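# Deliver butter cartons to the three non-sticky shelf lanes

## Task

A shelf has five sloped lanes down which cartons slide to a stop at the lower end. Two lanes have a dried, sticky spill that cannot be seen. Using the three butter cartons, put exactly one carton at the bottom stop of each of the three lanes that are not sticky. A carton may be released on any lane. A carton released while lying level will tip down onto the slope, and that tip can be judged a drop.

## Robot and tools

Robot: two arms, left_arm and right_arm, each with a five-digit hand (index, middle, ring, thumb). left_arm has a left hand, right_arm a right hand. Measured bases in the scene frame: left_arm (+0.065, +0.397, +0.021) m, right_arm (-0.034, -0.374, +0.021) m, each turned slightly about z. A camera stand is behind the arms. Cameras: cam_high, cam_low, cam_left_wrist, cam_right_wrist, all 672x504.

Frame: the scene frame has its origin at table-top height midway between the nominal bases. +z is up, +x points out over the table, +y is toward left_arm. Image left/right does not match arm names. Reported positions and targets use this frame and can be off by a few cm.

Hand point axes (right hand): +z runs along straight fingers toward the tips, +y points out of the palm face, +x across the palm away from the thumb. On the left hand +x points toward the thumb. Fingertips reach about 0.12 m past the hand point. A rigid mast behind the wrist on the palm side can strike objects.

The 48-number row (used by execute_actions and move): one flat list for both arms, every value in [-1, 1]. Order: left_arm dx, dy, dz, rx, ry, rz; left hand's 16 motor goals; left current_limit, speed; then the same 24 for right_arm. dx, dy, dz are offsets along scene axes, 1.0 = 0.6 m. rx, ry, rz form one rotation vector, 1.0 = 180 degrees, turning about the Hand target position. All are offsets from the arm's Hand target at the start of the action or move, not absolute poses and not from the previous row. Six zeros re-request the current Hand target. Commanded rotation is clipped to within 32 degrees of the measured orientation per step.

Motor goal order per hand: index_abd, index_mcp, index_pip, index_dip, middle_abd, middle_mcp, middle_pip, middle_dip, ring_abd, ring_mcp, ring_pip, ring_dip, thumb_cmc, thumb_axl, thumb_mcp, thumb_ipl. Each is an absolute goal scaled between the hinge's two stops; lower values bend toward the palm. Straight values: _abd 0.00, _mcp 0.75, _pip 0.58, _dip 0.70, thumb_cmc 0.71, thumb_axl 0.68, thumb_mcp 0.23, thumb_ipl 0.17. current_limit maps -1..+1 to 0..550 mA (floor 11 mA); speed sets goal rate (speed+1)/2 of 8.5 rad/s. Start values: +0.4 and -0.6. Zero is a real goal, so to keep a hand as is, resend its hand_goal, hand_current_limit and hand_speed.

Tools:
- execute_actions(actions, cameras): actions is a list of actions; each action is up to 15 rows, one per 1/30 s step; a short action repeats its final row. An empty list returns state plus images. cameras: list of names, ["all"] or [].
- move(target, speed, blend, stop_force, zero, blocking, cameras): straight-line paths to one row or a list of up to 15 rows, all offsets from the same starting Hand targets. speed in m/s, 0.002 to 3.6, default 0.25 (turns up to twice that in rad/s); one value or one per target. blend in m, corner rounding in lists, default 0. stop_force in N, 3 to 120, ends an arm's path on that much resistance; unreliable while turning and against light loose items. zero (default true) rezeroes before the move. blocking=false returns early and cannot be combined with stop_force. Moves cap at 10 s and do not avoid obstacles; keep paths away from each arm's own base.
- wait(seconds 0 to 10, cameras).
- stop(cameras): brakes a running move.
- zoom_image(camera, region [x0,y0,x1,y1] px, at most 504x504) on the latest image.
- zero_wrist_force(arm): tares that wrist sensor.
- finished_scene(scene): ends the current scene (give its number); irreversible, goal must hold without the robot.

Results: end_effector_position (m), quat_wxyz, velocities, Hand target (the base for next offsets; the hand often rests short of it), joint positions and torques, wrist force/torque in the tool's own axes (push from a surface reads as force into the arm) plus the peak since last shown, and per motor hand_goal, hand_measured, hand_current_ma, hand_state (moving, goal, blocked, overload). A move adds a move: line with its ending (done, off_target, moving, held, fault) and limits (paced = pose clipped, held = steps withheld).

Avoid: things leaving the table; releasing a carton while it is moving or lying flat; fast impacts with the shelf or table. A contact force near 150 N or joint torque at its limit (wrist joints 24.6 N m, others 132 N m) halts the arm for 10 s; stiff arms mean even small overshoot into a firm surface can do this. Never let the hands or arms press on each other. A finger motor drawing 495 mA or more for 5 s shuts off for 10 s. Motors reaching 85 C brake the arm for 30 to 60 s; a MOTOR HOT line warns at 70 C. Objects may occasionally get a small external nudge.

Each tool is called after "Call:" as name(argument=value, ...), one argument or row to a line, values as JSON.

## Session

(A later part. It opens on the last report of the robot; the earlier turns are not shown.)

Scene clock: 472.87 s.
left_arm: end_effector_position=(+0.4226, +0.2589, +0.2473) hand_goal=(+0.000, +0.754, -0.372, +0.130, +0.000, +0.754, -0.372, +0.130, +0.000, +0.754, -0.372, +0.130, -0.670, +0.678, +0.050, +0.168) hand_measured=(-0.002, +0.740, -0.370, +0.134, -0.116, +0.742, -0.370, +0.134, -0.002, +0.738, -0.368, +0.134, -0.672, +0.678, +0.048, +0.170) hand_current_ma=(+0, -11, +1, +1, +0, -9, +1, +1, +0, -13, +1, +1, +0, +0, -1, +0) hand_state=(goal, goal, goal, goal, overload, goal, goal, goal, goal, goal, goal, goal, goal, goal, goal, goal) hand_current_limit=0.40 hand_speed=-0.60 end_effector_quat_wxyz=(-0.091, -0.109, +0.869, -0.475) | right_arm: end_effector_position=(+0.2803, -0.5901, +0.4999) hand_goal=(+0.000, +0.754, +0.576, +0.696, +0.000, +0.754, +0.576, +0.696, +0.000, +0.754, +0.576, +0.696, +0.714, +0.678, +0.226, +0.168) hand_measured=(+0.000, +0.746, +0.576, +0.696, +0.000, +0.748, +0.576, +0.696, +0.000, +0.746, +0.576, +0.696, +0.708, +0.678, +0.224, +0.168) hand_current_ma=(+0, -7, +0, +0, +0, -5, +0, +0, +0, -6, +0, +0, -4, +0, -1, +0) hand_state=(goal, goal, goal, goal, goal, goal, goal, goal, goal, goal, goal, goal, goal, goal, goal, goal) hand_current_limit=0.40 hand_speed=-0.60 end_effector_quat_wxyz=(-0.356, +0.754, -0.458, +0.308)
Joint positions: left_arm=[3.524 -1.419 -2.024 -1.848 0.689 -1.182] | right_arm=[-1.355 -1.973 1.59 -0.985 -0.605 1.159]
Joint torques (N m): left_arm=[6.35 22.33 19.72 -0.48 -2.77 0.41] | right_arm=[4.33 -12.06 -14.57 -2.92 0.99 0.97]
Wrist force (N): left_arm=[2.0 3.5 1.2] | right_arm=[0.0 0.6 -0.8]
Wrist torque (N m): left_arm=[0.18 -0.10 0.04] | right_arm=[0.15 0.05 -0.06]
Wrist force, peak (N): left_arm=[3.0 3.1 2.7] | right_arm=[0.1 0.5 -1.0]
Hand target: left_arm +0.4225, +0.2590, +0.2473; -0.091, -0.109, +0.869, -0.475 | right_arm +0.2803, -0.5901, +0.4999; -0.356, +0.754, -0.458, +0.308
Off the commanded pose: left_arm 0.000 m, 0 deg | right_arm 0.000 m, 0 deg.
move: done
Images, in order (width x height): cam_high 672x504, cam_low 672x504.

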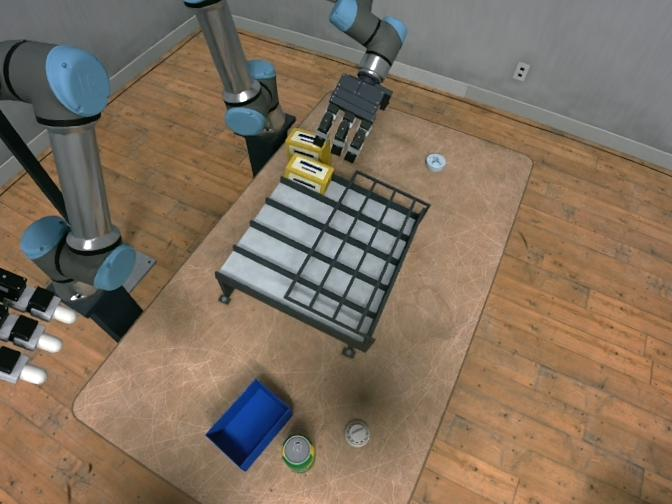

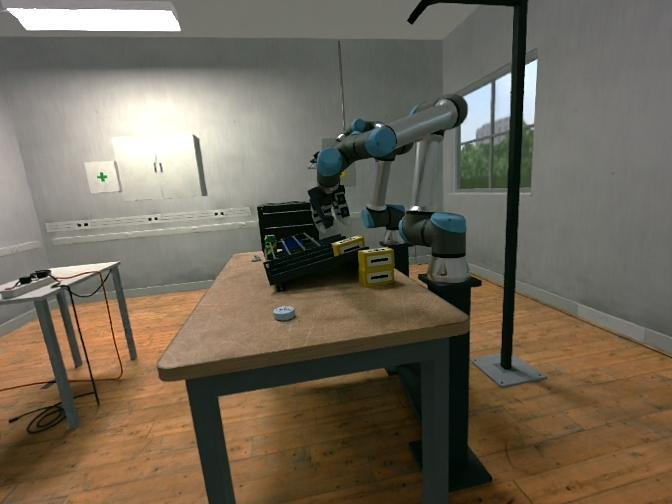

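Call:
move(
  target=[
    [-0.046,-0.2,-0.05,0,0,0.0278,0,0.753,-0.372,0.13,0,0.753,-0.372,0.13,0,0.753,-0.372,0.13,-0.67,0.677,0.05,0.168,0.4,-0.6,0,0,0,0,0,0,0,0.754,0.576,0.696,0,0.754,0.576,0.696,0,0.754,0.576,0.696,0.714,0.678,0.226,0.168,0.4,-0.6],
    [-0.046,-0.2,-0.158,0,0,0.0278,0,0.753,-0.372,0.13,0,0.753,-0.372,0.13,0,0.753,-0.372,0.13,-0.67,0.677,0.05,0.168,0.4,-0.6,0,0,0,0,0,0,0,0.754,0.576,0.696,0,0.754,0.576,0.696,0,0.754,0.576,0.696,0.714,0.678,0.226,0.168,0.4,-0.6],
  ],
  speed=[0.25, 0.1],
)

Call:
move(
  target=[0,0,0,0,0,0,0,0.40,-0.372,0.13,0,0.40,-0.372,0.13,0,0.753,-0.372,0.13,-0.67,0.677,-0.42,0.168,0.5,-0.85,0,0,0,0,0,0,0,0.754,0.576,0.696,0,0.754,0.576,0.696,0,0.754,0.576,0.696,0.714,0.678,0.226,0.168,0.4,-0.6],
  speed=0.1,
)

Call:
move(
  target=[
    [-0.005,0,0.08,0,0,0,0,0.40,-0.372,0.13,0,0.40,-0.372,0.13,0,0.753,-0.372,0.13,-0.67,0.677,-0.42,0.168,0.5,-0.85,0,0,0,0,0,0,0,0.754,0.576,0.696,0,0.754,0.576,0.696,0,0.754,0.576,0.696,0.714,0.678,0.226,0.168,0.4,-0.6],
    [0.0125,-0.126,0.075,0,0,-0.03,0,0.40,-0.372,0.13,0,0.40,-0.372,0.13,0,0.753,-0.372,0.13,-0.67,0.677,-0.42,0.168,0.5,-0.85,0,0,0,0,0,0,0,0.754,0.576,0.696,0,0.754,0.576,0.696,0,0.754,0.576,0.696,0.714,0.678,0.226,0.168,0.4,-0.6],
  ],
  speed=[0.1, 0.15],
  blend=0.02,
  cameras=["cam_high","cam_low"],
)

Call:
zoom_image(
  camera="cam_high",
  region=[255, 130, 355, 230],
)

Call:
zoom_image(
  camera="cam_low",
  region=[300, 205, 380, 275],
)

Scene clock: 521.50 s.
left_arm: end_effector_position=(+0.3949, +0.1390, +0.1525) hand_goal=(+0.000, +0.754, -0.372, +0.130, +0.000, +0.754, -0.372, +0.130, +0.000, +0.754, -0.372, +0.130, -0.670, +0.678, +0.050, +0.168) hand_measured=(-0.002, +0.740, -0.370, +0.134, -0.116, +0.742, -0.370, +0.134, -0.002, +0.738, -0.368, +0.134, -0.672, +0.678, +0.048, +0.170) hand_current_ma=(+0, -10, +1, +1, +0, -8, +1, +1, +0, -12, +1, +1, +0, +0, -1, +0) hand_state=(goal, goal, goal, goal, overload, goal, goal, goal, goal, goal, goal, goal, goal, goal, goal, goal) hand_current_limit=0.40 hand_speed=-0.60 end_effector_quat_wxyz=(-0.070, -0.147, +0.863, -0.478) | right_arm: end_effector_position=(+0.2803, -0.5901, +0.4999) hand_goal=(+0.000, +0.754, +0.576, +0.696, +0.000, +0.754, +0.576, +0.696, +0.000, +0.754, +0.576, +0.696, +0.714, +0.678, +0.226, +0.168) hand_measured=(+0.000, +0.746, +0.576, +0.696, +0.000, +0.748, +0.576, +0.696, +0.000, +0.746, +0.576, +0.696, +0.708, +0.678, +0.224, +0.168) hand_current_ma=(+0, -7, +0, +0, +0, -5, +0, +0, +0, -6, +0, +0, -4, +0, -1, +0) hand_state=(goal, goal, goal, goal, goal, goal, goal, goal, goal, goal, goal, goal, goal, goal, goal, goal) hand_current_limit=0.40 hand_speed=-0.60 end_effector_quat_wxyz=(-0.356, +0.754, -0.458, +0.308)
Joint positions: left_arm=[3.25 -1.504 -2.363 -0.944 0.564 -1.768] | right_arm=[-1.355 -1.973 1.59 -0.985 -0.605 1.159]
Joint torques (N m): left_arm=[-10.28 19.75 31.44 1.82 -1.25 -0.29] | right_arm=[3.73 -9.77 -14.02 -3 1 1.04]
Wrist force (N): left_arm=[2.7 3.2 0.4] | right_arm=[0.0 0.4 -0.8]
Wrist torque (N m): left_arm=[0.25 -0.15 0.14] | right_arm=[0.13 0.05 -0.06]
Wrist force, peak (N): left_arm=[3.5 3.0 2.2] | right_arm=[0.2 0.8 -0.9]
Hand target: left_arm +0.3949, +0.1390, +0.1525; -0.070, -0.146, +0.863, -0.478 | right_arm +0.2803, -0.5901, +0.4999; -0.356, +0.754, -0.458, +0.308
Off the commanded pose: left_arm 0.000 m, 0 deg | right_arm 0.000 m, 0 deg.
move: done

Scene clock: 522.37 s.
left_arm: end_effector_position=(+0.3950, +0.1390, +0.1526) hand_goal=(+0.000, +0.400, -0.372, +0.130, +0.000, +0.400, -0.372, +0.130, +0.000, +0.754, -0.372, +0.130, -0.670, +0.678, -0.420, +0.168) hand_measured=(-0.002, +0.504, -0.358, +0.132, -0.116, +0.526, -0.354, +0.130, -0.002, +0.738, -0.368, +0.134, -0.672, +0.678, -0.028, +0.194) hand_current_ma=(+0, +263, +10, +0, +0, +367, +15, +0, +0, -12, +1, +1, +0, +0, +413, +42) hand_state=(goal, blocked, goal, goal, overload, blocked, goal, goal, goal, goal, goal, goal, goal, goal, blocked, blocked) hand_current_limit=0.50 hand_speed=-0.85 end_effector_quat_wxyz=(-0.070, -0.146, +0.863, -0.478) | right_arm: end_effector_position=(+0.2803, -0.5901, +0.4999) hand_goal=(+0.000, +0.754, +0.576, +0.696, +0.000, +0.754, +0.576, +0.696, +0.000, +0.754, +0.576, +0.696, +0.714, +0.678, +0.226, +0.168) hand_measured=(+0.000, +0.746, +0.576, +0.696, +0.000, +0.748, +0.576, +0.696, +0.000, +0.746, +0.576, +0.696, +0.708, +0.678, +0.224, +0.168) hand_current_ma=(+0, -7, +0, +0, +0, -5, +0, +0, +0, -6, +0, +0, -4, +0, -1, +0) hand_state=(goal, goal, goal, goal, goal, goal, goal, goal, goal, goal, goal, goal, goal, goal, goal, goal) hand_current_limit=0.40 hand_speed=-0.60 end_effector_quat_wxyz=(-0.356, +0.754, -0.458, +0.308)
Joint positions: left_arm=[3.25 -1.504 -2.363 -0.944 0.565 -1.768] | right_arm=[-1.355 -1.973 1.59 -0.985 -0.605 1.159]
Joint torques (N m): left_arm=[-8.09 21.73 28.26 3.25 -0.25 2.6] | right_arm=[3.83 -11.45 -13.63 -3.21 1.18 0.95]
Wrist force (N): left_arm=[3.1 -5.3 1.4] | right_arm=[0.1 0.4 -0.5]
Wrist torque (N m): left_arm=[0.15 -0.11 0.25] | right_arm=[0.10 0.03 -0.05]
Wrist force, peak (N): left_arm=[3.1 -5.3 1.4] | right_arm=[0.2 0.7 -0.9]
Hand target: left_arm +0.3949, +0.1390, +0.1525; -0.070, -0.146, +0.863, -0.478 | right_arm +0.2803, -0.5901, +0.4999; -0.356, +0.754, -0.458, +0.308
Off the commanded pose: left_arm 0.000 m, 0 deg | right_arm 0.000 m, 0 deg.
move: done

Scene clock: 523.83 s.
left_arm: end_effector_position=(+0.4025, +0.0635, +0.1975) hand_goal=(+0.000, +0.400, -0.372, +0.130, +0.000, +0.400, -0.372, +0.130, +0.000, +0.754, -0.372, +0.130, -0.670, +0.678, -0.420, +0.168) hand_measured=(-0.002, +0.476, -0.334, +0.150, -0.124, +0.496, -0.328, +0.154, -0.002, +0.738, -0.368, +0.134, -0.664, +0.680, -0.028, +0.198) hand_current_ma=(+0, +162, +46, +16, +0, +232, +60, +24, +0, -12, +1, +1, +3, +0, +412, +51) hand_state=(goal, blocked, blocked, goal, overload, blocked, blocked, blocked, goal, goal, goal, goal, goal, goal, blocked, blocked) hand_current_limit=0.50 hand_speed=-0.85 end_effector_quat_wxyz=(-0.092, -0.106, +0.869, -0.475) | right_arm: end_effector_position=(+0.2803, -0.5901, +0.4999) hand_goal=(+0.000, +0.754, +0.576, +0.696, +0.000, +0.754, +0.576, +0.696, +0.000, +0.754, +0.576, +0.696, +0.714, +0.678, +0.226, +0.168) hand_measured=(+0.000, +0.746, +0.576, +0.696, +0.000, +0.748, +0.576, +0.696, +0.000, +0.746, +0.576, +0.696, +0.708, +0.678, +0.224, +0.168) hand_current_ma=(+0, -7, +0, +0, +0, -5, +0, +0, +0, -6, +0, +0, -4, +0, -1, +0) hand_state=(goal, goal, goal, goal, goal, goal, goal, goal, goal, goal, goal, goal, goal, goal, goal, goal) hand_current_limit=0.40 hand_speed=-0.60 end_effector_quat_wxyz=(-0.356, +0.754, -0.458, +0.308)
Joint positions: left_arm=[3.044 -1.573 -2.206 -0.854 0.564 -1.977] | right_arm=[-1.355 -1.973 1.59 -0.985 -0.605 1.159]
Joint torques (N m): left_arm=[-4.74 19.75 12.52 2.2 -2.4 1.76] | right_arm=[4.26 -10.94 -14.92 -3.12 0.89 0.79]
Wrist force (N): left_arm=[1.3 8.4 3.1] | right_arm=[0.1 0.7 -0.9]
Wrist torque (N m): left_arm=[0.55 -0.09 -0.04] | right_arm=[0.17 0.04 -0.04]
Wrist force, peak (N): left_arm=[1.4 9.8 3.0] | right_arm=[0.2 0.6 -0.9]
Hand target: left_arm +0.4024, +0.0634, +0.1975; -0.092, -0.106, +0.869, -0.475 | right_arm +0.2803, -0.5901, +0.4999; -0.356, +0.754, -0.458, +0.308
Off the commanded pose: left_arm 0.000 m, 0 deg | right_arm 0.000 m, 0 deg.
move: done
Images, in order (width x height): cam_high 672x504, cam_low 672x504.

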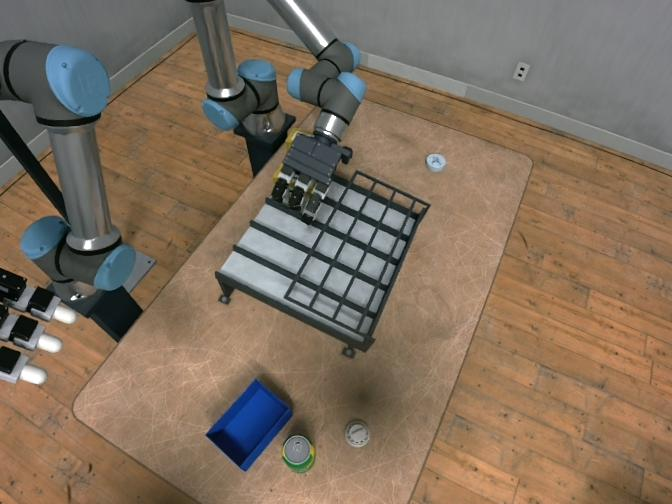

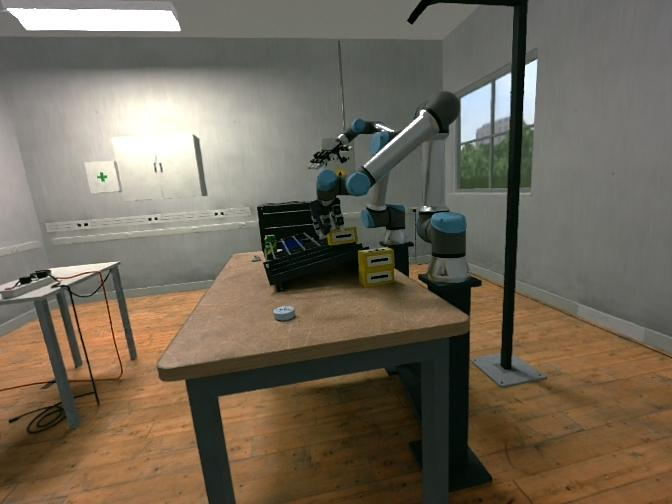

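Scaled by 5.040.

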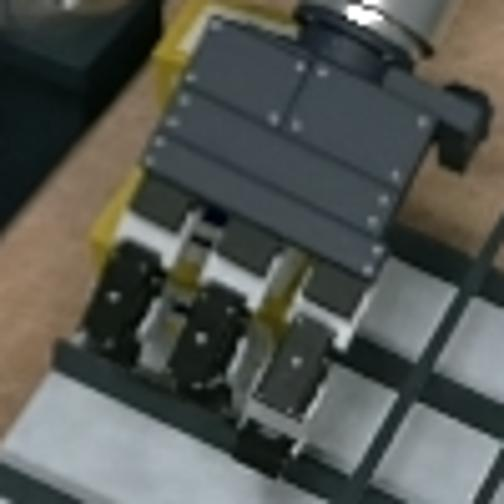

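Scaled by 6.300.

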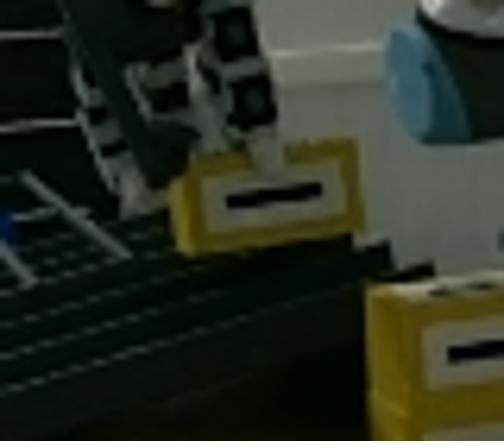

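Call:
move(
  target=[0.006,0,0,-0.004,0.0415,0,0,0.40,-0.372,0.13,0,0.40,-0.372,0.13,0,0.753,-0.372,0.13,-0.67,0.677,-0.42,0.168,0.5,-0.85,0,0,0,0,0,0,0,0.754,0.576,0.696,0,0.754,0.576,0.696,0,0.754,0.576,0.696,0.714,0.678,0.226,0.168,0.4,-0.6],
  speed=0.1,
  cameras=["cam_high","cam_low"],
)

Call:
zoom_image(
  camera="cam_low",
  region=[310, 215, 370, 265],
)

Call:
zoom_image(
  camera="cam_high",
  region=[255, 150, 335, 230],
)

Scene clock: 539.00 s.
left_arm: end_effector_position=(+0.4062, +0.0634, +0.1976) hand_goal=(+0.000, +0.400, -0.372, +0.130, +0.000, +0.400, -0.372, +0.130, +0.000, +0.754, -0.372, +0.130, -0.670, +0.678, -0.420, +0.168) hand_measured=(-0.002, +0.476, -0.334, +0.150, -0.128, +0.496, -0.328, +0.156, -0.002, +0.738, -0.368, +0.134, -0.664, +0.680, -0.028, +0.198) hand_current_ma=(+0, +162, +46, +16, +0, +232, +60, +24, +0, -12, +1, +1, +2, +0, +412, +51) hand_state=(goal, blocked, blocked, goal, overload, blocked, blocked, blocked, goal, goal, goal, goal, goal, goal, blocked, blocked) hand_current_limit=0.50 hand_speed=-0.85 end_effector_quat_wxyz=(-0.149, -0.136, +0.858, -0.472) | right_arm: end_effector_position=(+0.2803, -0.5901, +0.4999) hand_goal=(+0.000, +0.754, +0.576, +0.696, +0.000, +0.754, +0.576, +0.696, +0.000, +0.754, +0.576, +0.696, +0.714, +0.678, +0.226, +0.168) hand_measured=(+0.000, +0.746, +0.576, +0.696, +0.000, +0.748, +0.576, +0.696, +0.000, +0.746, +0.576, +0.696, +0.708, +0.678, +0.224, +0.168) hand_current_ma=(+0, -7, +0, +0, +0, -5, +0, +0, +0, -6, +0, +0, -4, +0, -1, +0) hand_state=(goal, goal, goal, goal, goal, goal, goal, goal, goal, goal, goal, goal, goal, goal, goal, goal) hand_current_limit=0.40 hand_speed=-0.60 end_effector_quat_wxyz=(-0.356, +0.754, -0.458, +0.308)
Joint positions: left_arm=[3.057 -1.624 -2.142 -1.016 0.536 -1.953] | right_arm=[-1.355 -1.973 1.59 -0.985 -0.605 1.159]
Joint torques (N m): left_arm=[-5.58 31.54 10.54 4.08 -0.59 -0.24] | right_arm=[4.82 -10.05 -15.05 -3.12 0.94 1.04]
Wrist force (N): left_arm=[0.7 8.2 3.2] | right_arm=[0.2 0.5 -0.9]
Wrist torque (N m): left_arm=[0.56 -0.11 0.00] | right_arm=[0.14 0.03 -0.04]
Wrist force, peak (N): left_arm=[1.1 8.7 3.1] | right_arm=[0.2 0.7 -1.0]
Hand target: left_arm +0.4060, +0.0634, +0.1975; -0.149, -0.136, +0.858, -0.472 | right_arm +0.2803, -0.5901, +0.4999; -0.356, +0.754, -0.458, +0.308
Off the commanded pose: left_arm 0.000 m, 0 deg | right_arm 0.000 m, 0 deg.
move: done
Images, in order (width x height): cam_high 672x504, cam_low 672x504.

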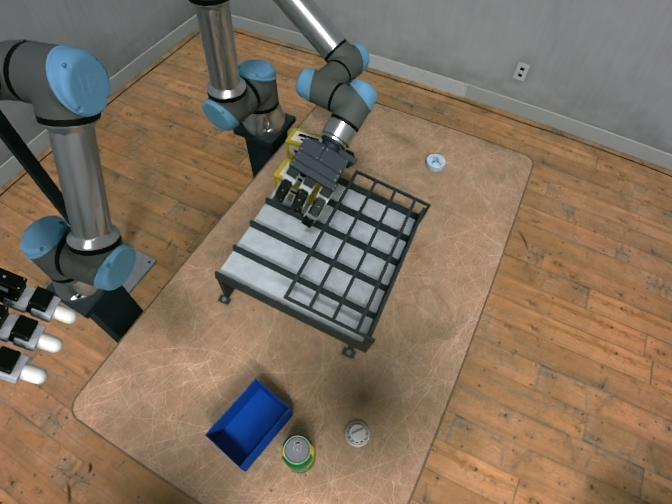

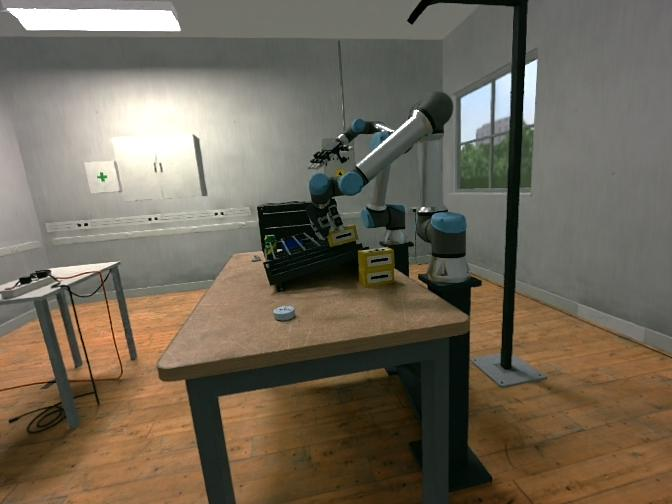

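Scaled by 8.400.

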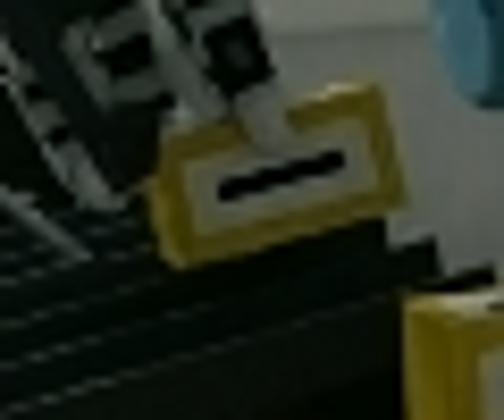

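Scaled by 6.300.

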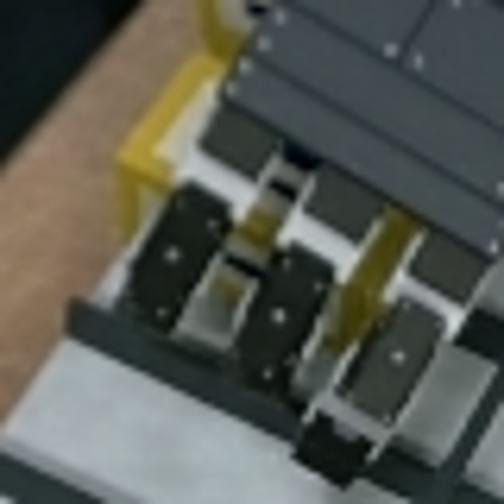

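Call:
move(
  target=[0,0,-0.04,0,0,0,0,0.40,-0.372,0.13,0,0.40,-0.372,0.13,0,0.753,-0.372,0.13,-0.67,0.677,-0.42,0.168,0.5,-0.85,0,0,0,0,0,0,0,0.754,0.576,0.696,0,0.754,0.576,0.696,0,0.754,0.576,0.696,0.714,0.678,0.226,0.168,0.4,-0.6],
  speed=0.1,
)

Call:
move(
  target=[0,0,-0.05,0,0,0,0,0.40,-0.372,0.13,0,0.40,-0.372,0.13,0,0.753,-0.372,0.13,-0.67,0.677,-0.42,0.168,0.5,-0.85,0,0,0,0,0,0,0,0.754,0.576,0.696,0,0.754,0.576,0.696,0,0.754,0.576,0.696,0.714,0.678,0.226,0.168,0.4,-0.6],
  speed=0.03,
  stop_force=5,
  cameras=["cam_high","cam_low"],
)

Call:
zoom_image(
  camera="cam_low",
  region=[310, 215, 370, 265],
)

Call:
zoom_image(
  camera="cam_high",
  region=[255, 150, 335, 230],
)

Scene clock: 552.83 s.
left_arm: end_effector_position=(+0.4059, +0.0634, +0.1734) hand_goal=(+0.000, +0.400, -0.372, +0.130, +0.000, +0.400, -0.372, +0.130, +0.000, +0.754, -0.372, +0.130, -0.670, +0.678, -0.420, +0.168) hand_measured=(-0.002, +0.476, -0.334, +0.148, -0.128, +0.494, -0.326, +0.156, -0.002, +0.738, -0.368, +0.134, -0.664, +0.680, -0.030, +0.198) hand_current_ma=(+0, +162, +46, +13, +0, +226, +62, +25, +0, -12, +1, +1, +3, +0, +412, +51) hand_state=(goal, blocked, blocked, goal, overload, blocked, blocked, blocked, goal, goal, goal, goal, goal, goal, blocked, blocked) hand_current_limit=0.50 hand_speed=-0.85 end_effector_quat_wxyz=(-0.149, -0.136, +0.858, -0.472) end_effector_velocity=(+0.000, +0.000, +0.001) end_effector_angular_velocity=(+0.000, +0.002, +0.000) | right_arm: end_effector_position=(+0.2803, -0.5901, +0.4999) hand_goal=(+0.000, +0.754, +0.576, +0.696, +0.000, +0.754, +0.576, +0.696, +0.000, +0.754, +0.576, +0.696, +0.714, +0.678, +0.226, +0.168) hand_measured=(+0.000, +0.746, +0.576, +0.696, +0.000, +0.748, +0.576, +0.696, +0.000, +0.746, +0.576, +0.696, +0.708, +0.678, +0.224, +0.168) hand_current_ma=(+0, -7, +0, +0, +0, -5, +0, +0, +0, -6, +0, +0, -4, +0, -1, +0) hand_state=(goal, goal, goal, goal, goal, goal, goal, goal, goal, goal, goal, goal, goal, goal, goal, goal) hand_current_limit=0.40 hand_speed=-0.60 end_effector_quat_wxyz=(-0.356, +0.754, -0.458, +0.308)
Joint positions: left_arm=[3.056 -1.666 -2.174 -0.942 0.536 -1.953] | right_arm=[-1.355 -1.973 1.59 -0.985 -0.605 1.159]
Joint velocities: left_arm=[0 0.001 0.002 -0.005 0 0] | right_arm=[within noise]
Joint torques (N m): left_arm=[0.68 28.18 29.54 -0.19 -0.15 -2.46] | right_arm=[3.15 -9.42 -14.33 -3.07 0.96 1]
Wrist force (N): left_arm=[2.4 -2.1 1.4] | right_arm=[0.1 0.6 -1.0]
Wrist torque (N m): left_arm=[-0.10 -0.16 0.06] | right_arm=[0.16 0.04 -0.05]
Wrist force, peak (N): left_arm=[0.7 8.7 3.2] | right_arm=[0.1 0.7 -1.1]
Hand target: left_arm +0.4060, +0.0634, +0.1735; -0.149, -0.136, +0.858, -0.472 | right_arm +0.2803, -0.5901, +0.4999; -0.356, +0.754, -0.458, +0.308
Off the commanded pose: left_arm 0.000 m, 0 deg | right_arm 0.000 m, 0 deg.
move: done

Scene clock: 554.20 s.
left_arm: end_effector_position=(+0.4060, +0.0634, +0.1645) hand_goal=(+0.000, +0.400, -0.372, +0.130, +0.000, +0.400, -0.372, +0.130, +0.000, +0.754, -0.372, +0.130, -0.670, +0.678, -0.420, +0.168) hand_measured=(-0.002, +0.490, -0.334, +0.136, -0.128, +0.486, -0.326, +0.156, -0.002, +0.738, -0.368, +0.134, -0.664, +0.680, -0.030, +0.202) hand_current_ma=(+0, +213, +46, +3, +0, +197, +62, +25, +0, -12, +1, +1, +3, +1, +412, +65) hand_state=(goal, blocked, blocked, goal, overload, blocked, blocked, blocked, goal, goal, goal, goal, goal, goal, blocked, blocked) hand_current_limit=0.50 hand_speed=-0.85 end_effector_quat_wxyz=(-0.149, -0.136, +0.858, -0.472) | right_arm: end_effector_position=(+0.2803, -0.5901, +0.4999) hand_goal=(+0.000, +0.754, +0.576, +0.696, +0.000, +0.754, +0.576, +0.696, +0.000, +0.754, +0.576, +0.696, +0.714, +0.678, +0.226, +0.168) hand_measured=(+0.000, +0.746, +0.576, +0.696, +0.000, +0.748, +0.576, +0.696, +0.000, +0.746, +0.576, +0.696, +0.708, +0.678, +0.224, +0.168) hand_current_ma=(+0, -7, +0, +0, +0, -5, +0, +0, +0, -6, +0, +0, -4, +0, -1, +0) hand_state=(goal, goal, goal, goal, goal, goal, goal, goal, goal, goal, goal, goal, goal, goal, goal, goal) hand_current_limit=0.40 hand_speed=-0.60 end_effector_quat_wxyz=(-0.356, +0.754, -0.458, +0.308)
Joint positions: left_arm=[3.056 -1.683 -2.184 -0.915 0.536 -1.953] | right_arm=[-1.355 -1.973 1.59 -0.985 -0.605 1.159]
Joint torques (N m): left_arm=[3.61 18.09 31.13 4.04 -0.14 -1.32] | right_arm=[3.74 -10.13 -15.67 -3.21 0.97 0.82]
Wrist force (N): left_arm=[1.8 4.4 2.4] | right_arm=[0.1 0.4 -0.9]
Wrist torque (N m): left_arm=[0.32 -0.10 0.05] | right_arm=[0.14 0.04 -0.05]
Wrist force, peak (N): left_arm=[4.2 -9.6 2.0] | right_arm=[0.2 0.6 -1.0]
Hand target: left_arm +0.4060, +0.0634, +0.1645; -0.149, -0.136, +0.858, -0.472 (not the last commanded pose) | right_arm +0.2803, -0.5901, +0.4999; -0.356, +0.754, -0.458, +0.308
Off the commanded pose: left_arm 0.021 m, 0 deg | right_arm 0.000 m, 0 deg.
move: contact (left_arm)
Images, in order (width x height): cam_high 672x504, cam_low 672x504.

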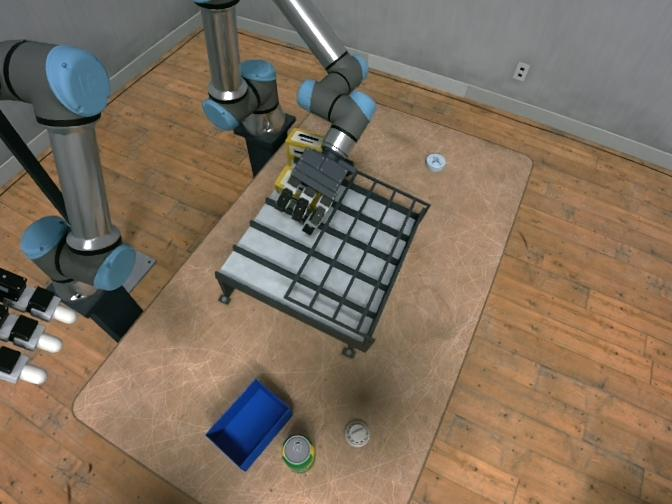

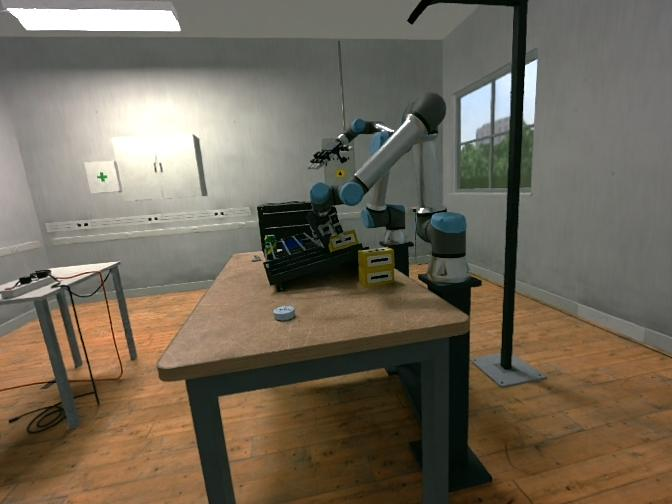

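Scaled by 8.400.

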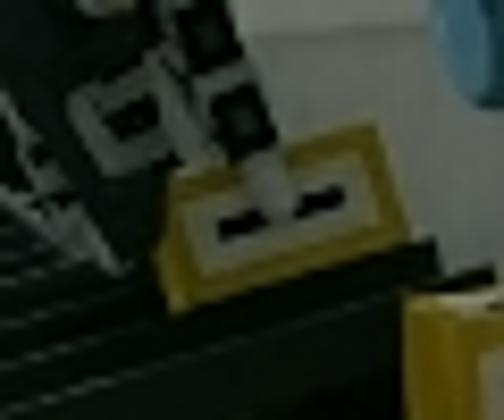

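Scaled by 6.300.

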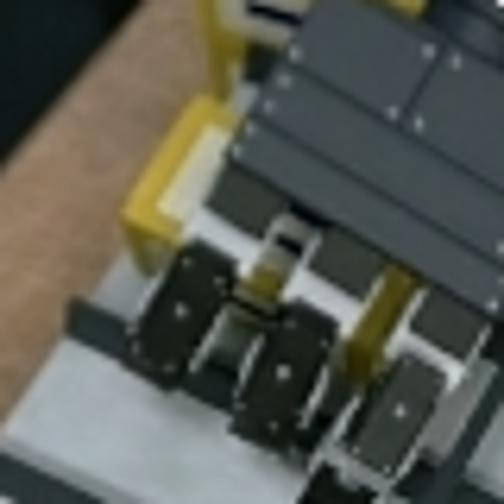

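Call:
move(
  target=[
    [0,0,0.03,0,0,0,0,0.40,-0.372,0.13,0,0.40,-0.372,0.13,0,0.753,-0.372,0.13,-0.67,0.677,-0.42,0.168,0.5,-0.85,0,0,0,0,0,0,0,0.754,0.576,0.696,0,0.754,0.576,0.696,0,0.754,0.576,0.696,0.714,0.678,0.226,0.168,0.4,-0.6],
    [0,-0.032,0.03,0,0,-0.008,0,0.40,-0.372,0.13,0,0.40,-0.372,0.13,0,0.753,-0.372,0.13,-0.67,0.677,-0.42,0.168,0.5,-0.85,0,0,0,0,0,0,0,0.754,0.576,0.696,0,0.754,0.576,0.696,0,0.754,0.576,0.696,0.714,0.678,0.226,0.168,0.4,-0.6],
  ],
  speed=0.06,
  blend=0.005,
)

Call:
move(
  target=[0,0,-0.06,0,0,0,0,0.40,-0.372,0.13,0,0.40,-0.372,0.13,0,0.753,-0.372,0.13,-0.67,0.677,-0.42,0.168,0.5,-0.85,0,0,0,0,0,0,0,0.754,0.576,0.696,0,0.754,0.576,0.696,0,0.754,0.576,0.696,0.714,0.678,0.226,0.168,0.4,-0.6],
  speed=0.03,
  stop_force=5,
  cameras=["cam_high","cam_low"],
)

Call:
zoom_image(
  camera="cam_low",
  region=[310, 215, 370, 265],
)

Call:
zoom_image(
  camera="cam_high",
  region=[255, 150, 335, 230],
)

Scene clock: 583.93 s.
left_arm: end_effector_position=(+0.4061, +0.0441, +0.1826) hand_goal=(+0.000, +0.400, -0.372, +0.130, +0.000, +0.400, -0.372, +0.130, +0.000, +0.754, -0.372, +0.130, -0.670, +0.678, -0.420, +0.168) hand_measured=(-0.002, +0.484, -0.334, +0.146, -0.130, +0.486, -0.326, +0.156, -0.002, +0.738, -0.368, +0.134, -0.670, +0.680, -0.030, +0.206) hand_current_ma=(+0, +190, +46, +12, +0, +196, +62, +25, +0, -12, +1, +1, +0, +1, +413, +76) hand_state=(goal, blocked, blocked, goal, overload, blocked, blocked, blocked, goal, goal, goal, goal, goal, goal, blocked, blocked) hand_current_limit=0.50 hand_speed=-0.85 end_effector_quat_wxyz=(-0.155, -0.125, +0.860, -0.470) end_effector_velocity=(-0.001, +0.002, +0.000) end_effector_angular_velocity=(+0.000, +0.000, +0.001) | right_arm: end_effector_position=(+0.2803, -0.5901, +0.4999) hand_goal=(+0.000, +0.754, +0.576, +0.696, +0.000, +0.754, +0.576, +0.696, +0.000, +0.754, +0.576, +0.696, +0.714, +0.678, +0.226, +0.168) hand_measured=(+0.000, +0.746, +0.576, +0.696, +0.000, +0.748, +0.576, +0.696, +0.000, +0.746, +0.576, +0.696, +0.708, +0.678, +0.224, +0.168) hand_current_ma=(+0, -7, +0, +0, +0, -5, +0, +0, +0, -6, +0, +0, -4, +0, -1, +0) hand_state=(goal, goal, goal, goal, goal, goal, goal, goal, goal, goal, goal, goal, goal, goal, goal, goal) hand_current_limit=0.40 hand_speed=-0.60 end_effector_quat_wxyz=(-0.356, +0.754, -0.458, +0.308)
Joint positions: left_arm=[3.01 -1.684 -2.135 -0.928 0.535 -1.995] | right_arm=[-1.355 -1.973 1.59 -0.985 -0.605 1.159]
Joint velocities: left_arm=[0.004 0.004 -0.004 -0.005 0 0.006] | right_arm=[within noise]
Joint torques (N m): left_arm=[6.32 32.61 10.68 0.63 -2.41 2.41] | right_arm=[4.4 -9.24 -15.87 -3.18 0.93 1.03]
Wrist force (N): left_arm=[0.3 7.7 2.8] | right_arm=[0.1 0.5 -0.7]
Wrist torque (N m): left_arm=[0.51 -0.08 0.05] | right_arm=[0.13 0.04 -0.05]
Wrist force, peak (N): left_arm=[0.5 8.7 3.4] | right_arm=[0.0 0.7 -1.1]
Hand target: left_arm +0.4060, +0.0442, +0.1825; -0.155, -0.125, +0.860, -0.470 | right_arm +0.2803, -0.5901, +0.4999; -0.356, +0.754, -0.458, +0.308
Off the commanded pose: left_arm 0.000 m, 0 deg | right_arm 0.000 m, 0 deg.
move: done

Scene clock: 585.90 s.
left_arm: end_effector_position=(+0.4060, +0.0442, +0.1553) hand_goal=(+0.000, +0.400, -0.372, +0.130, +0.000, +0.400, -0.372, +0.130, +0.000, +0.754, -0.372, +0.130, -0.670, +0.678, -0.420, +0.168) hand_measured=(-0.002, +0.480, -0.338, +0.142, -0.132, +0.482, -0.330, +0.148, -0.002, +0.738, -0.368, +0.134, -0.670, +0.680, -0.030, +0.212) hand_current_ma=(+0, +171, +39, +8, +0, +181, +55, +14, +0, -11, +1, +1, +0, +1, +412, +97) hand_state=(goal, blocked, blocked, goal, overload, blocked, blocked, goal, goal, goal, goal, goal, goal, goal, blocked, blocked) hand_current_limit=0.50 hand_speed=-0.85 end_effector_quat_wxyz=(-0.155, -0.125, +0.860, -0.470) | right_arm: end_effector_position=(+0.2803, -0.5901, +0.4999) hand_goal=(+0.000, +0.754, +0.576, +0.696, +0.000, +0.754, +0.576, +0.696, +0.000, +0.754, +0.576, +0.696, +0.714, +0.678, +0.226, +0.168) hand_measured=(+0.000, +0.746, +0.576, +0.696, +0.000, +0.748, +0.576, +0.696, +0.000, +0.746, +0.576, +0.696, +0.708, +0.678, +0.224, +0.168) hand_current_ma=(+0, -7, +0, +0, +0, -5, +0, +0, +0, -6, +0, +0, -4, +0, -1, +0) hand_state=(goal, goal, goal, goal, goal, goal, goal, goal, goal, goal, goal, goal, goal, goal, goal, goal) hand_current_limit=0.40 hand_speed=-0.60 end_effector_quat_wxyz=(-0.356, +0.754, -0.458, +0.308)
Joint positions: left_arm=[3.01 -1.734 -2.167 -0.846 0.535 -1.994] | right_arm=[-1.355 -1.973 1.59 -0.985 -0.605 1.159]
Joint torques (N m): left_arm=[2.36 17.57 31.68 4.12 -0.68 0.42] | right_arm=[4.64 -9.05 -16.66 -3.06 0.89 0.88]
Wrist force (N): left_arm=[0.8 6.7 3.0] | right_arm=[0.1 0.4 -0.6]
Wrist torque (N m): left_arm=[0.49 -0.11 -0.01] | right_arm=[0.11 0.04 -0.06]
Wrist force, peak (N): left_arm=[0.5 7.9 3.4] | right_arm=[-0.1 0.7 -1.1]
Hand target: left_arm +0.4060, +0.0442, +0.1553; -0.155, -0.125, +0.860, -0.470 (not the last commanded pose) | right_arm +0.2803, -0.5901, +0.4999; -0.356, +0.754, -0.458, +0.308
Off the commanded pose: left_arm 0.009 m, 0 deg | right_arm 0.000 m, 0 deg.
move: contact (left_arm)
Images, in order (width x height): cam_high 672x504, cam_low 672x504.

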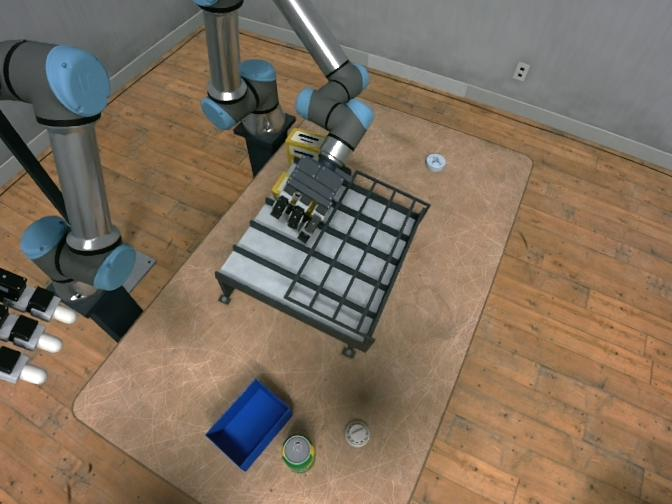

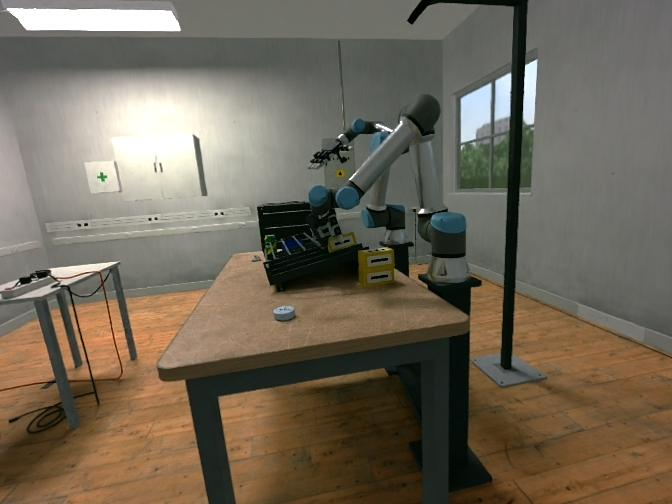

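Scaled by 8.400.

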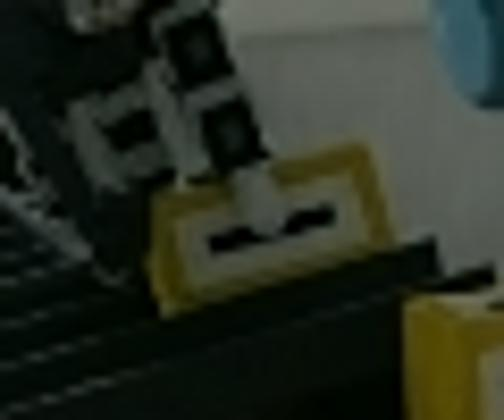

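Scaled by 6.300.

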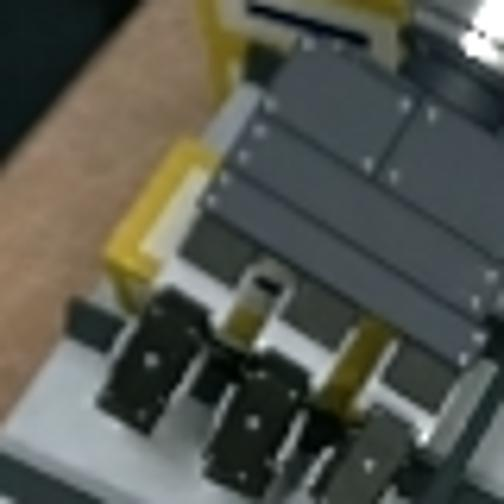

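Call:
move(
  target=[0,0,0,0,0,0,0,0.60,-0.372,0.13,0,0.60,-0.372,0.13,0,0.753,-0.372,0.13,-0.67,0.677,0.05,0.168,0.4,-0.95,0,0,0,0,0,0,0,0.754,0.576,0.696,0,0.754,0.576,0.696,0,0.754,0.576,0.696,0.714,0.678,0.226,0.168,0.4,-0.6],
  speed=0.1,
)

Call:
move(
  target=[0,0,0,0,0,0,0,0.753,-0.372,0.13,0,0.753,-0.372,0.13,0,0.753,-0.372,0.13,-0.67,0.677,0.05,0.168,0.4,-0.8,0,0,0,0,0,0,0,0.754,0.576,0.696,0,0.754,0.576,0.696,0,0.754,0.576,0.696,0.714,0.678,0.226,0.168,0.4,-0.6],
  speed=0.1,
  cameras=["cam_high","cam_low"],
)

Call:
wait(
  seconds=3,
  cameras=["cam_high","cam_low"],
)

Call:
zoom_image(
  camera="cam_high",
  region=[255, 150, 435, 290],
)

Call:
zoom_image(
  camera="cam_low",
  region=[250, 205, 380, 285],
)

Scene clock: 604.80 s.
left_arm: end_effector_position=(+0.4060, +0.0442, +0.1553) hand_goal=(+0.000, +0.600, -0.372, +0.130, +0.000, +0.600, -0.372, +0.130, +0.000, +0.754, -0.372, +0.130, -0.670, +0.678, +0.050, +0.168) hand_measured=(-0.002, +0.588, -0.368, +0.134, -0.132, +0.588, -0.368, +0.134, -0.002, +0.738, -0.368, +0.134, -0.678, +0.678, +0.046, +0.170) hand_current_ma=(+0, -9, +1, +1, +0, -7, +1, +1, +0, -11, +1, +1, -3, +0, -2, +1) hand_state=(goal, goal, goal, goal, overload, goal, goal, goal, goal, goal, goal, goal, goal, goal, goal, goal) hand_current_limit=0.40 hand_speed=-0.95 end_effector_quat_wxyz=(-0.155, -0.125, +0.860, -0.470) | right_arm: end_effector_position=(+0.2803, -0.5901, +0.4999) hand_goal=(+0.000, +0.754, +0.576, +0.696, +0.000, +0.754, +0.576, +0.696, +0.000, +0.754, +0.576, +0.696, +0.714, +0.678, +0.226, +0.168) hand_measured=(+0.000, +0.746, +0.576, +0.696, +0.000, +0.748, +0.576, +0.696, +0.000, +0.746, +0.576, +0.696, +0.708, +0.678, +0.224, +0.168) hand_current_ma=(+0, -7, +0, +0, +0, -5, +0, +0, +0, -6, +0, +0, -4, +0, -1, +0) hand_state=(goal, goal, goal, goal, goal, goal, goal, goal, goal, goal, goal, goal, goal, goal, goal, goal) hand_current_limit=0.40 hand_speed=-0.60 end_effector_quat_wxyz=(-0.356, +0.754, -0.458, +0.308)
Joint positions: left_arm=[3.01 -1.734 -2.167 -0.846 0.535 -1.994] | right_arm=[-1.355 -1.973 1.59 -0.985 -0.605 1.159]
Joint torques (N m): left_arm=[-9.21 18.11 27.45 3.57 -0.71 0.15] | right_arm=[5.18 -7.59 -16.57 -3.01 0.96 0.84]
Wrist force (N): left_arm=[2.4 3.1 0.6] | right_arm=[0.2 0.5 -0.9]
Wrist torque (N m): left_arm=[0.24 -0.15 -0.02] | right_arm=[0.15 0.03 -0.04]
Wrist force, peak (N): left_arm=[0.9 7.4 3.2] | right_arm=[0.1 0.7 -1.1]
Hand target: left_arm +0.4060, +0.0442, +0.1553; -0.155, -0.125, +0.860, -0.470 | right_arm +0.2803, -0.5901, +0.4999; -0.356, +0.754, -0.458, +0.308
Off the commanded pose: left_arm 0.000 m, 0 deg | right_arm 0.000 m, 0 deg.
move: done

Scene clock: 605.30 s.
left_arm: end_effector_position=(+0.4060, +0.0442, +0.1553) hand_goal=(+0.000, +0.754, -0.372, +0.130, +0.000, +0.754, -0.372, +0.130, +0.000, +0.754, -0.372, +0.130, -0.670, +0.678, +0.050, +0.168) hand_measured=(-0.002, +0.740, -0.368, +0.134, -0.132, +0.742, -0.368, +0.134, -0.002, +0.738, -0.368, +0.134, -0.678, +0.678, +0.046, +0.170) hand_current_ma=(+0, -11, +1, +1, +0, -9, +1, +1, +0, -11, +1, +1, -3, +0, -2, +1) hand_state=(goal, goal, goal, goal, overload, goal, goal, goal, goal, goal, goal, goal, goal, goal, goal, goal) hand_current_limit=0.40 hand_speed=-0.80 end_effector_quat_wxyz=(-0.155, -0.125, +0.860, -0.470) | right_arm: end_effector_position=(+0.2803, -0.5901, +0.4999) hand_goal=(+0.000, +0.754, +0.576, +0.696, +0.000, +0.754, +0.576, +0.696, +0.000, +0.754, +0.576, +0.696, +0.714, +0.678, +0.226, +0.168) hand_measured=(+0.000, +0.746, +0.576, +0.696, +0.000, +0.748, +0.576, +0.696, +0.000, +0.746, +0.576, +0.696, +0.708, +0.678, +0.224, +0.168) hand_current_ma=(+0, -7, +0, +0, +0, -5, +0, +0, +0, -6, +0, +0, -4, +0, -1, +0) hand_state=(goal, goal, goal, goal, goal, goal, goal, goal, goal, goal, goal, goal, goal, goal, goal, goal) hand_current_limit=0.40 hand_speed=-0.60 end_effector_quat_wxyz=(-0.356, +0.754, -0.458, +0.308)
Joint positions: left_arm=[3.01 -1.734 -2.167 -0.846 0.535 -1.994] | right_arm=[-1.355 -1.973 1.59 -0.985 -0.605 1.159]
Joint torques (N m): left_arm=[-9.26 16.82 26.2 3.32 -0.56 0.32] | right_arm=[4.61 -8.42 -16.66 -3.15 1.04 1.02]
Wrist force (N): left_arm=[2.5 3.2 0.7] | right_arm=[0.2 0.5 -1.0]
Wrist torque (N m): left_arm=[0.23 -0.16 -0.03] | right_arm=[0.16 0.03 -0.03]
Wrist force, peak (N): left_arm=[2.7 3.2 0.5] | right_arm=[0.0 0.5 -1.1]
Hand target: left_arm +0.4060, +0.0442, +0.1553; -0.155, -0.125, +0.860, -0.470 | right_arm +0.2803, -0.5901, +0.4999; -0.356, +0.754, -0.458, +0.308
Off the commanded pose: left_arm 0.000 m, 0 deg | right_arm 0.000 m, 0 deg.
move: done
Images, in order (width x height): cam_high 672x504, cam_low 672x504.

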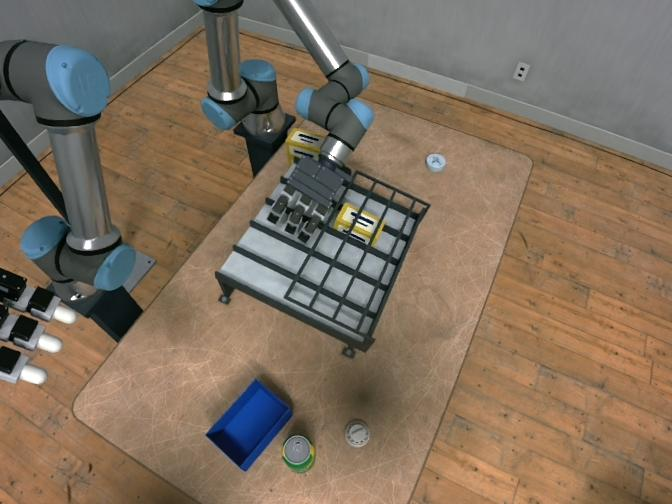

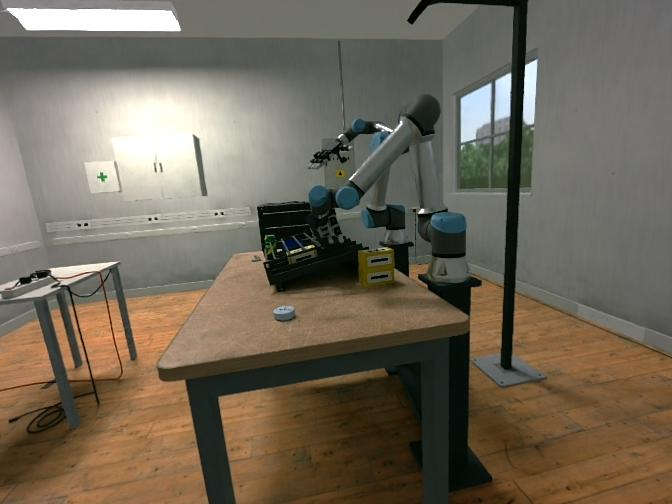

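Scene clock: 608.30 s.
left_arm: end_effector_position=(+0.4060, +0.0442, +0.1553) hand_goal=(+0.000, +0.754, -0.372, +0.130, +0.000, +0.754, -0.372, +0.130, +0.000, +0.754, -0.372, +0.130, -0.670, +0.678, +0.050, +0.168) hand_measured=(-0.002, +0.740, -0.368, +0.134, -0.132, +0.742, -0.368, +0.134, -0.002, +0.738, -0.368, +0.134, -0.678, +0.678, +0.046, +0.170) hand_current_ma=(+0, -11, +1, +1, +0, -9, +1, +1, +0, -11, +1, +1, -3, +0, -2, +1) hand_state=(goal, goal, goal, goal, overload, goal, goal, goal, goal, goal, goal, goal, goal, goal, goal, goal) hand_current_limit=0.40 hand_speed=-0.80 end_effector_quat_wxyz=(-0.155, -0.125, +0.860, -0.470) | right_arm: end_effector_position=(+0.2803, -0.5901, +0.4999) hand_goal=(+0.000, +0.754, +0.576, +0.696, +0.000, +0.754, +0.576, +0.696, +0.000, +0.754, +0.576, +0.696, +0.714, +0.678, +0.226, +0.168) hand_measured=(+0.000, +0.746, +0.576, +0.696, +0.000, +0.748, +0.576, +0.696, +0.000, +0.746, +0.576, +0.696, +0.708, +0.678, +0.224, +0.168) hand_current_ma=(+0, -7, +0, +0, +0, -5, +0, +0, +0, -6, +0, +0, -4, +0, -1, +0) hand_state=(goal, goal, goal, goal, goal, goal, goal, goal, goal, goal, goal, goal, goal, goal, goal, goal) hand_current_limit=0.40 hand_speed=-0.60 end_effector_quat_wxyz=(-0.356, +0.754, -0.458, +0.308)
Joint positions: left_arm=[3.01 -1.734 -2.167 -0.846 0.535 -1.994] | right_arm=[-1.355 -1.973 1.59 -0.985 -0.605 1.159]
Joint torques (N m): left_arm=[-9.29 17.33 17.43 2.05 -0.61 0.39] | right_arm=[3.86 -8.67 -16.89 -2.99 0.98 0.96]
Wrist force (N): left_arm=[2.4 3.0 0.8] | right_arm=[0.0 0.4 -0.7]
Wrist torque (N m): left_arm=[0.19 -0.15 -0.03] | right_arm=[0.12 0.06 -0.06]
Wrist force, peak (N): left_arm=[2.7 3.3 0.8] | right_arm=[0.0 0.8 -0.9]
Hand target: left_arm +0.4060, +0.0442, +0.1553; -0.155, -0.125, +0.860, -0.470 | right_arm +0.2803, -0.5901, +0.4999; -0.356, +0.754, -0.458, +0.308
Off the commanded pose: left_arm 0.000 m, 0 deg | right_arm 0.000 m, 0 deg.
wait: 3.00 s; at rest by 0.17 s
Images, in order (width x height): cam_high 672x504, cam_low 672x504.

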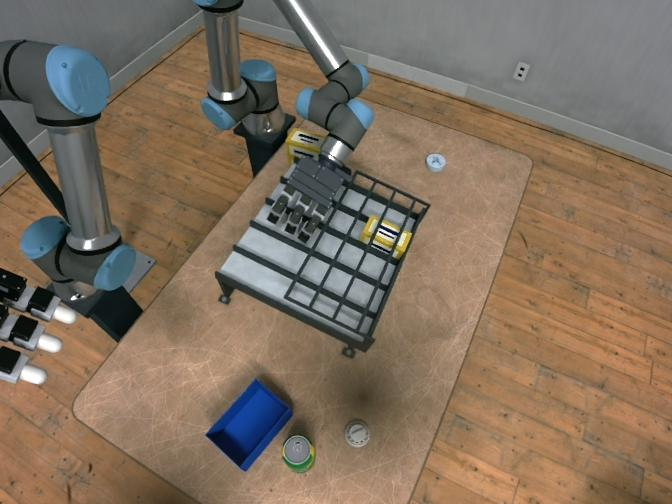

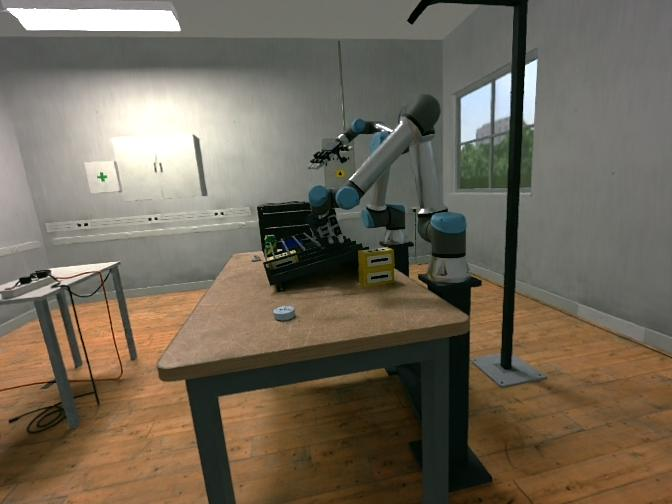

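Scaled by 2.800.

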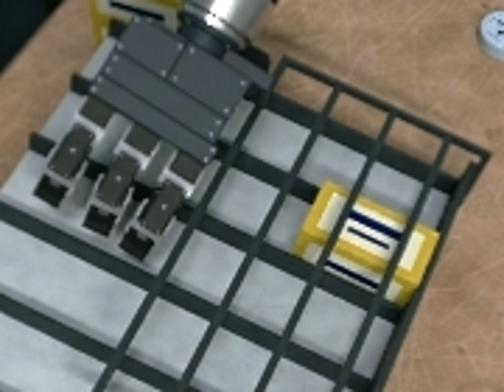

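Scaled by 3.877.

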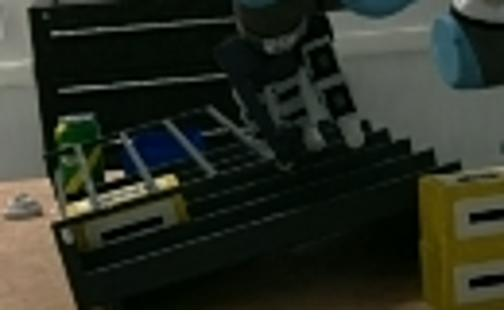

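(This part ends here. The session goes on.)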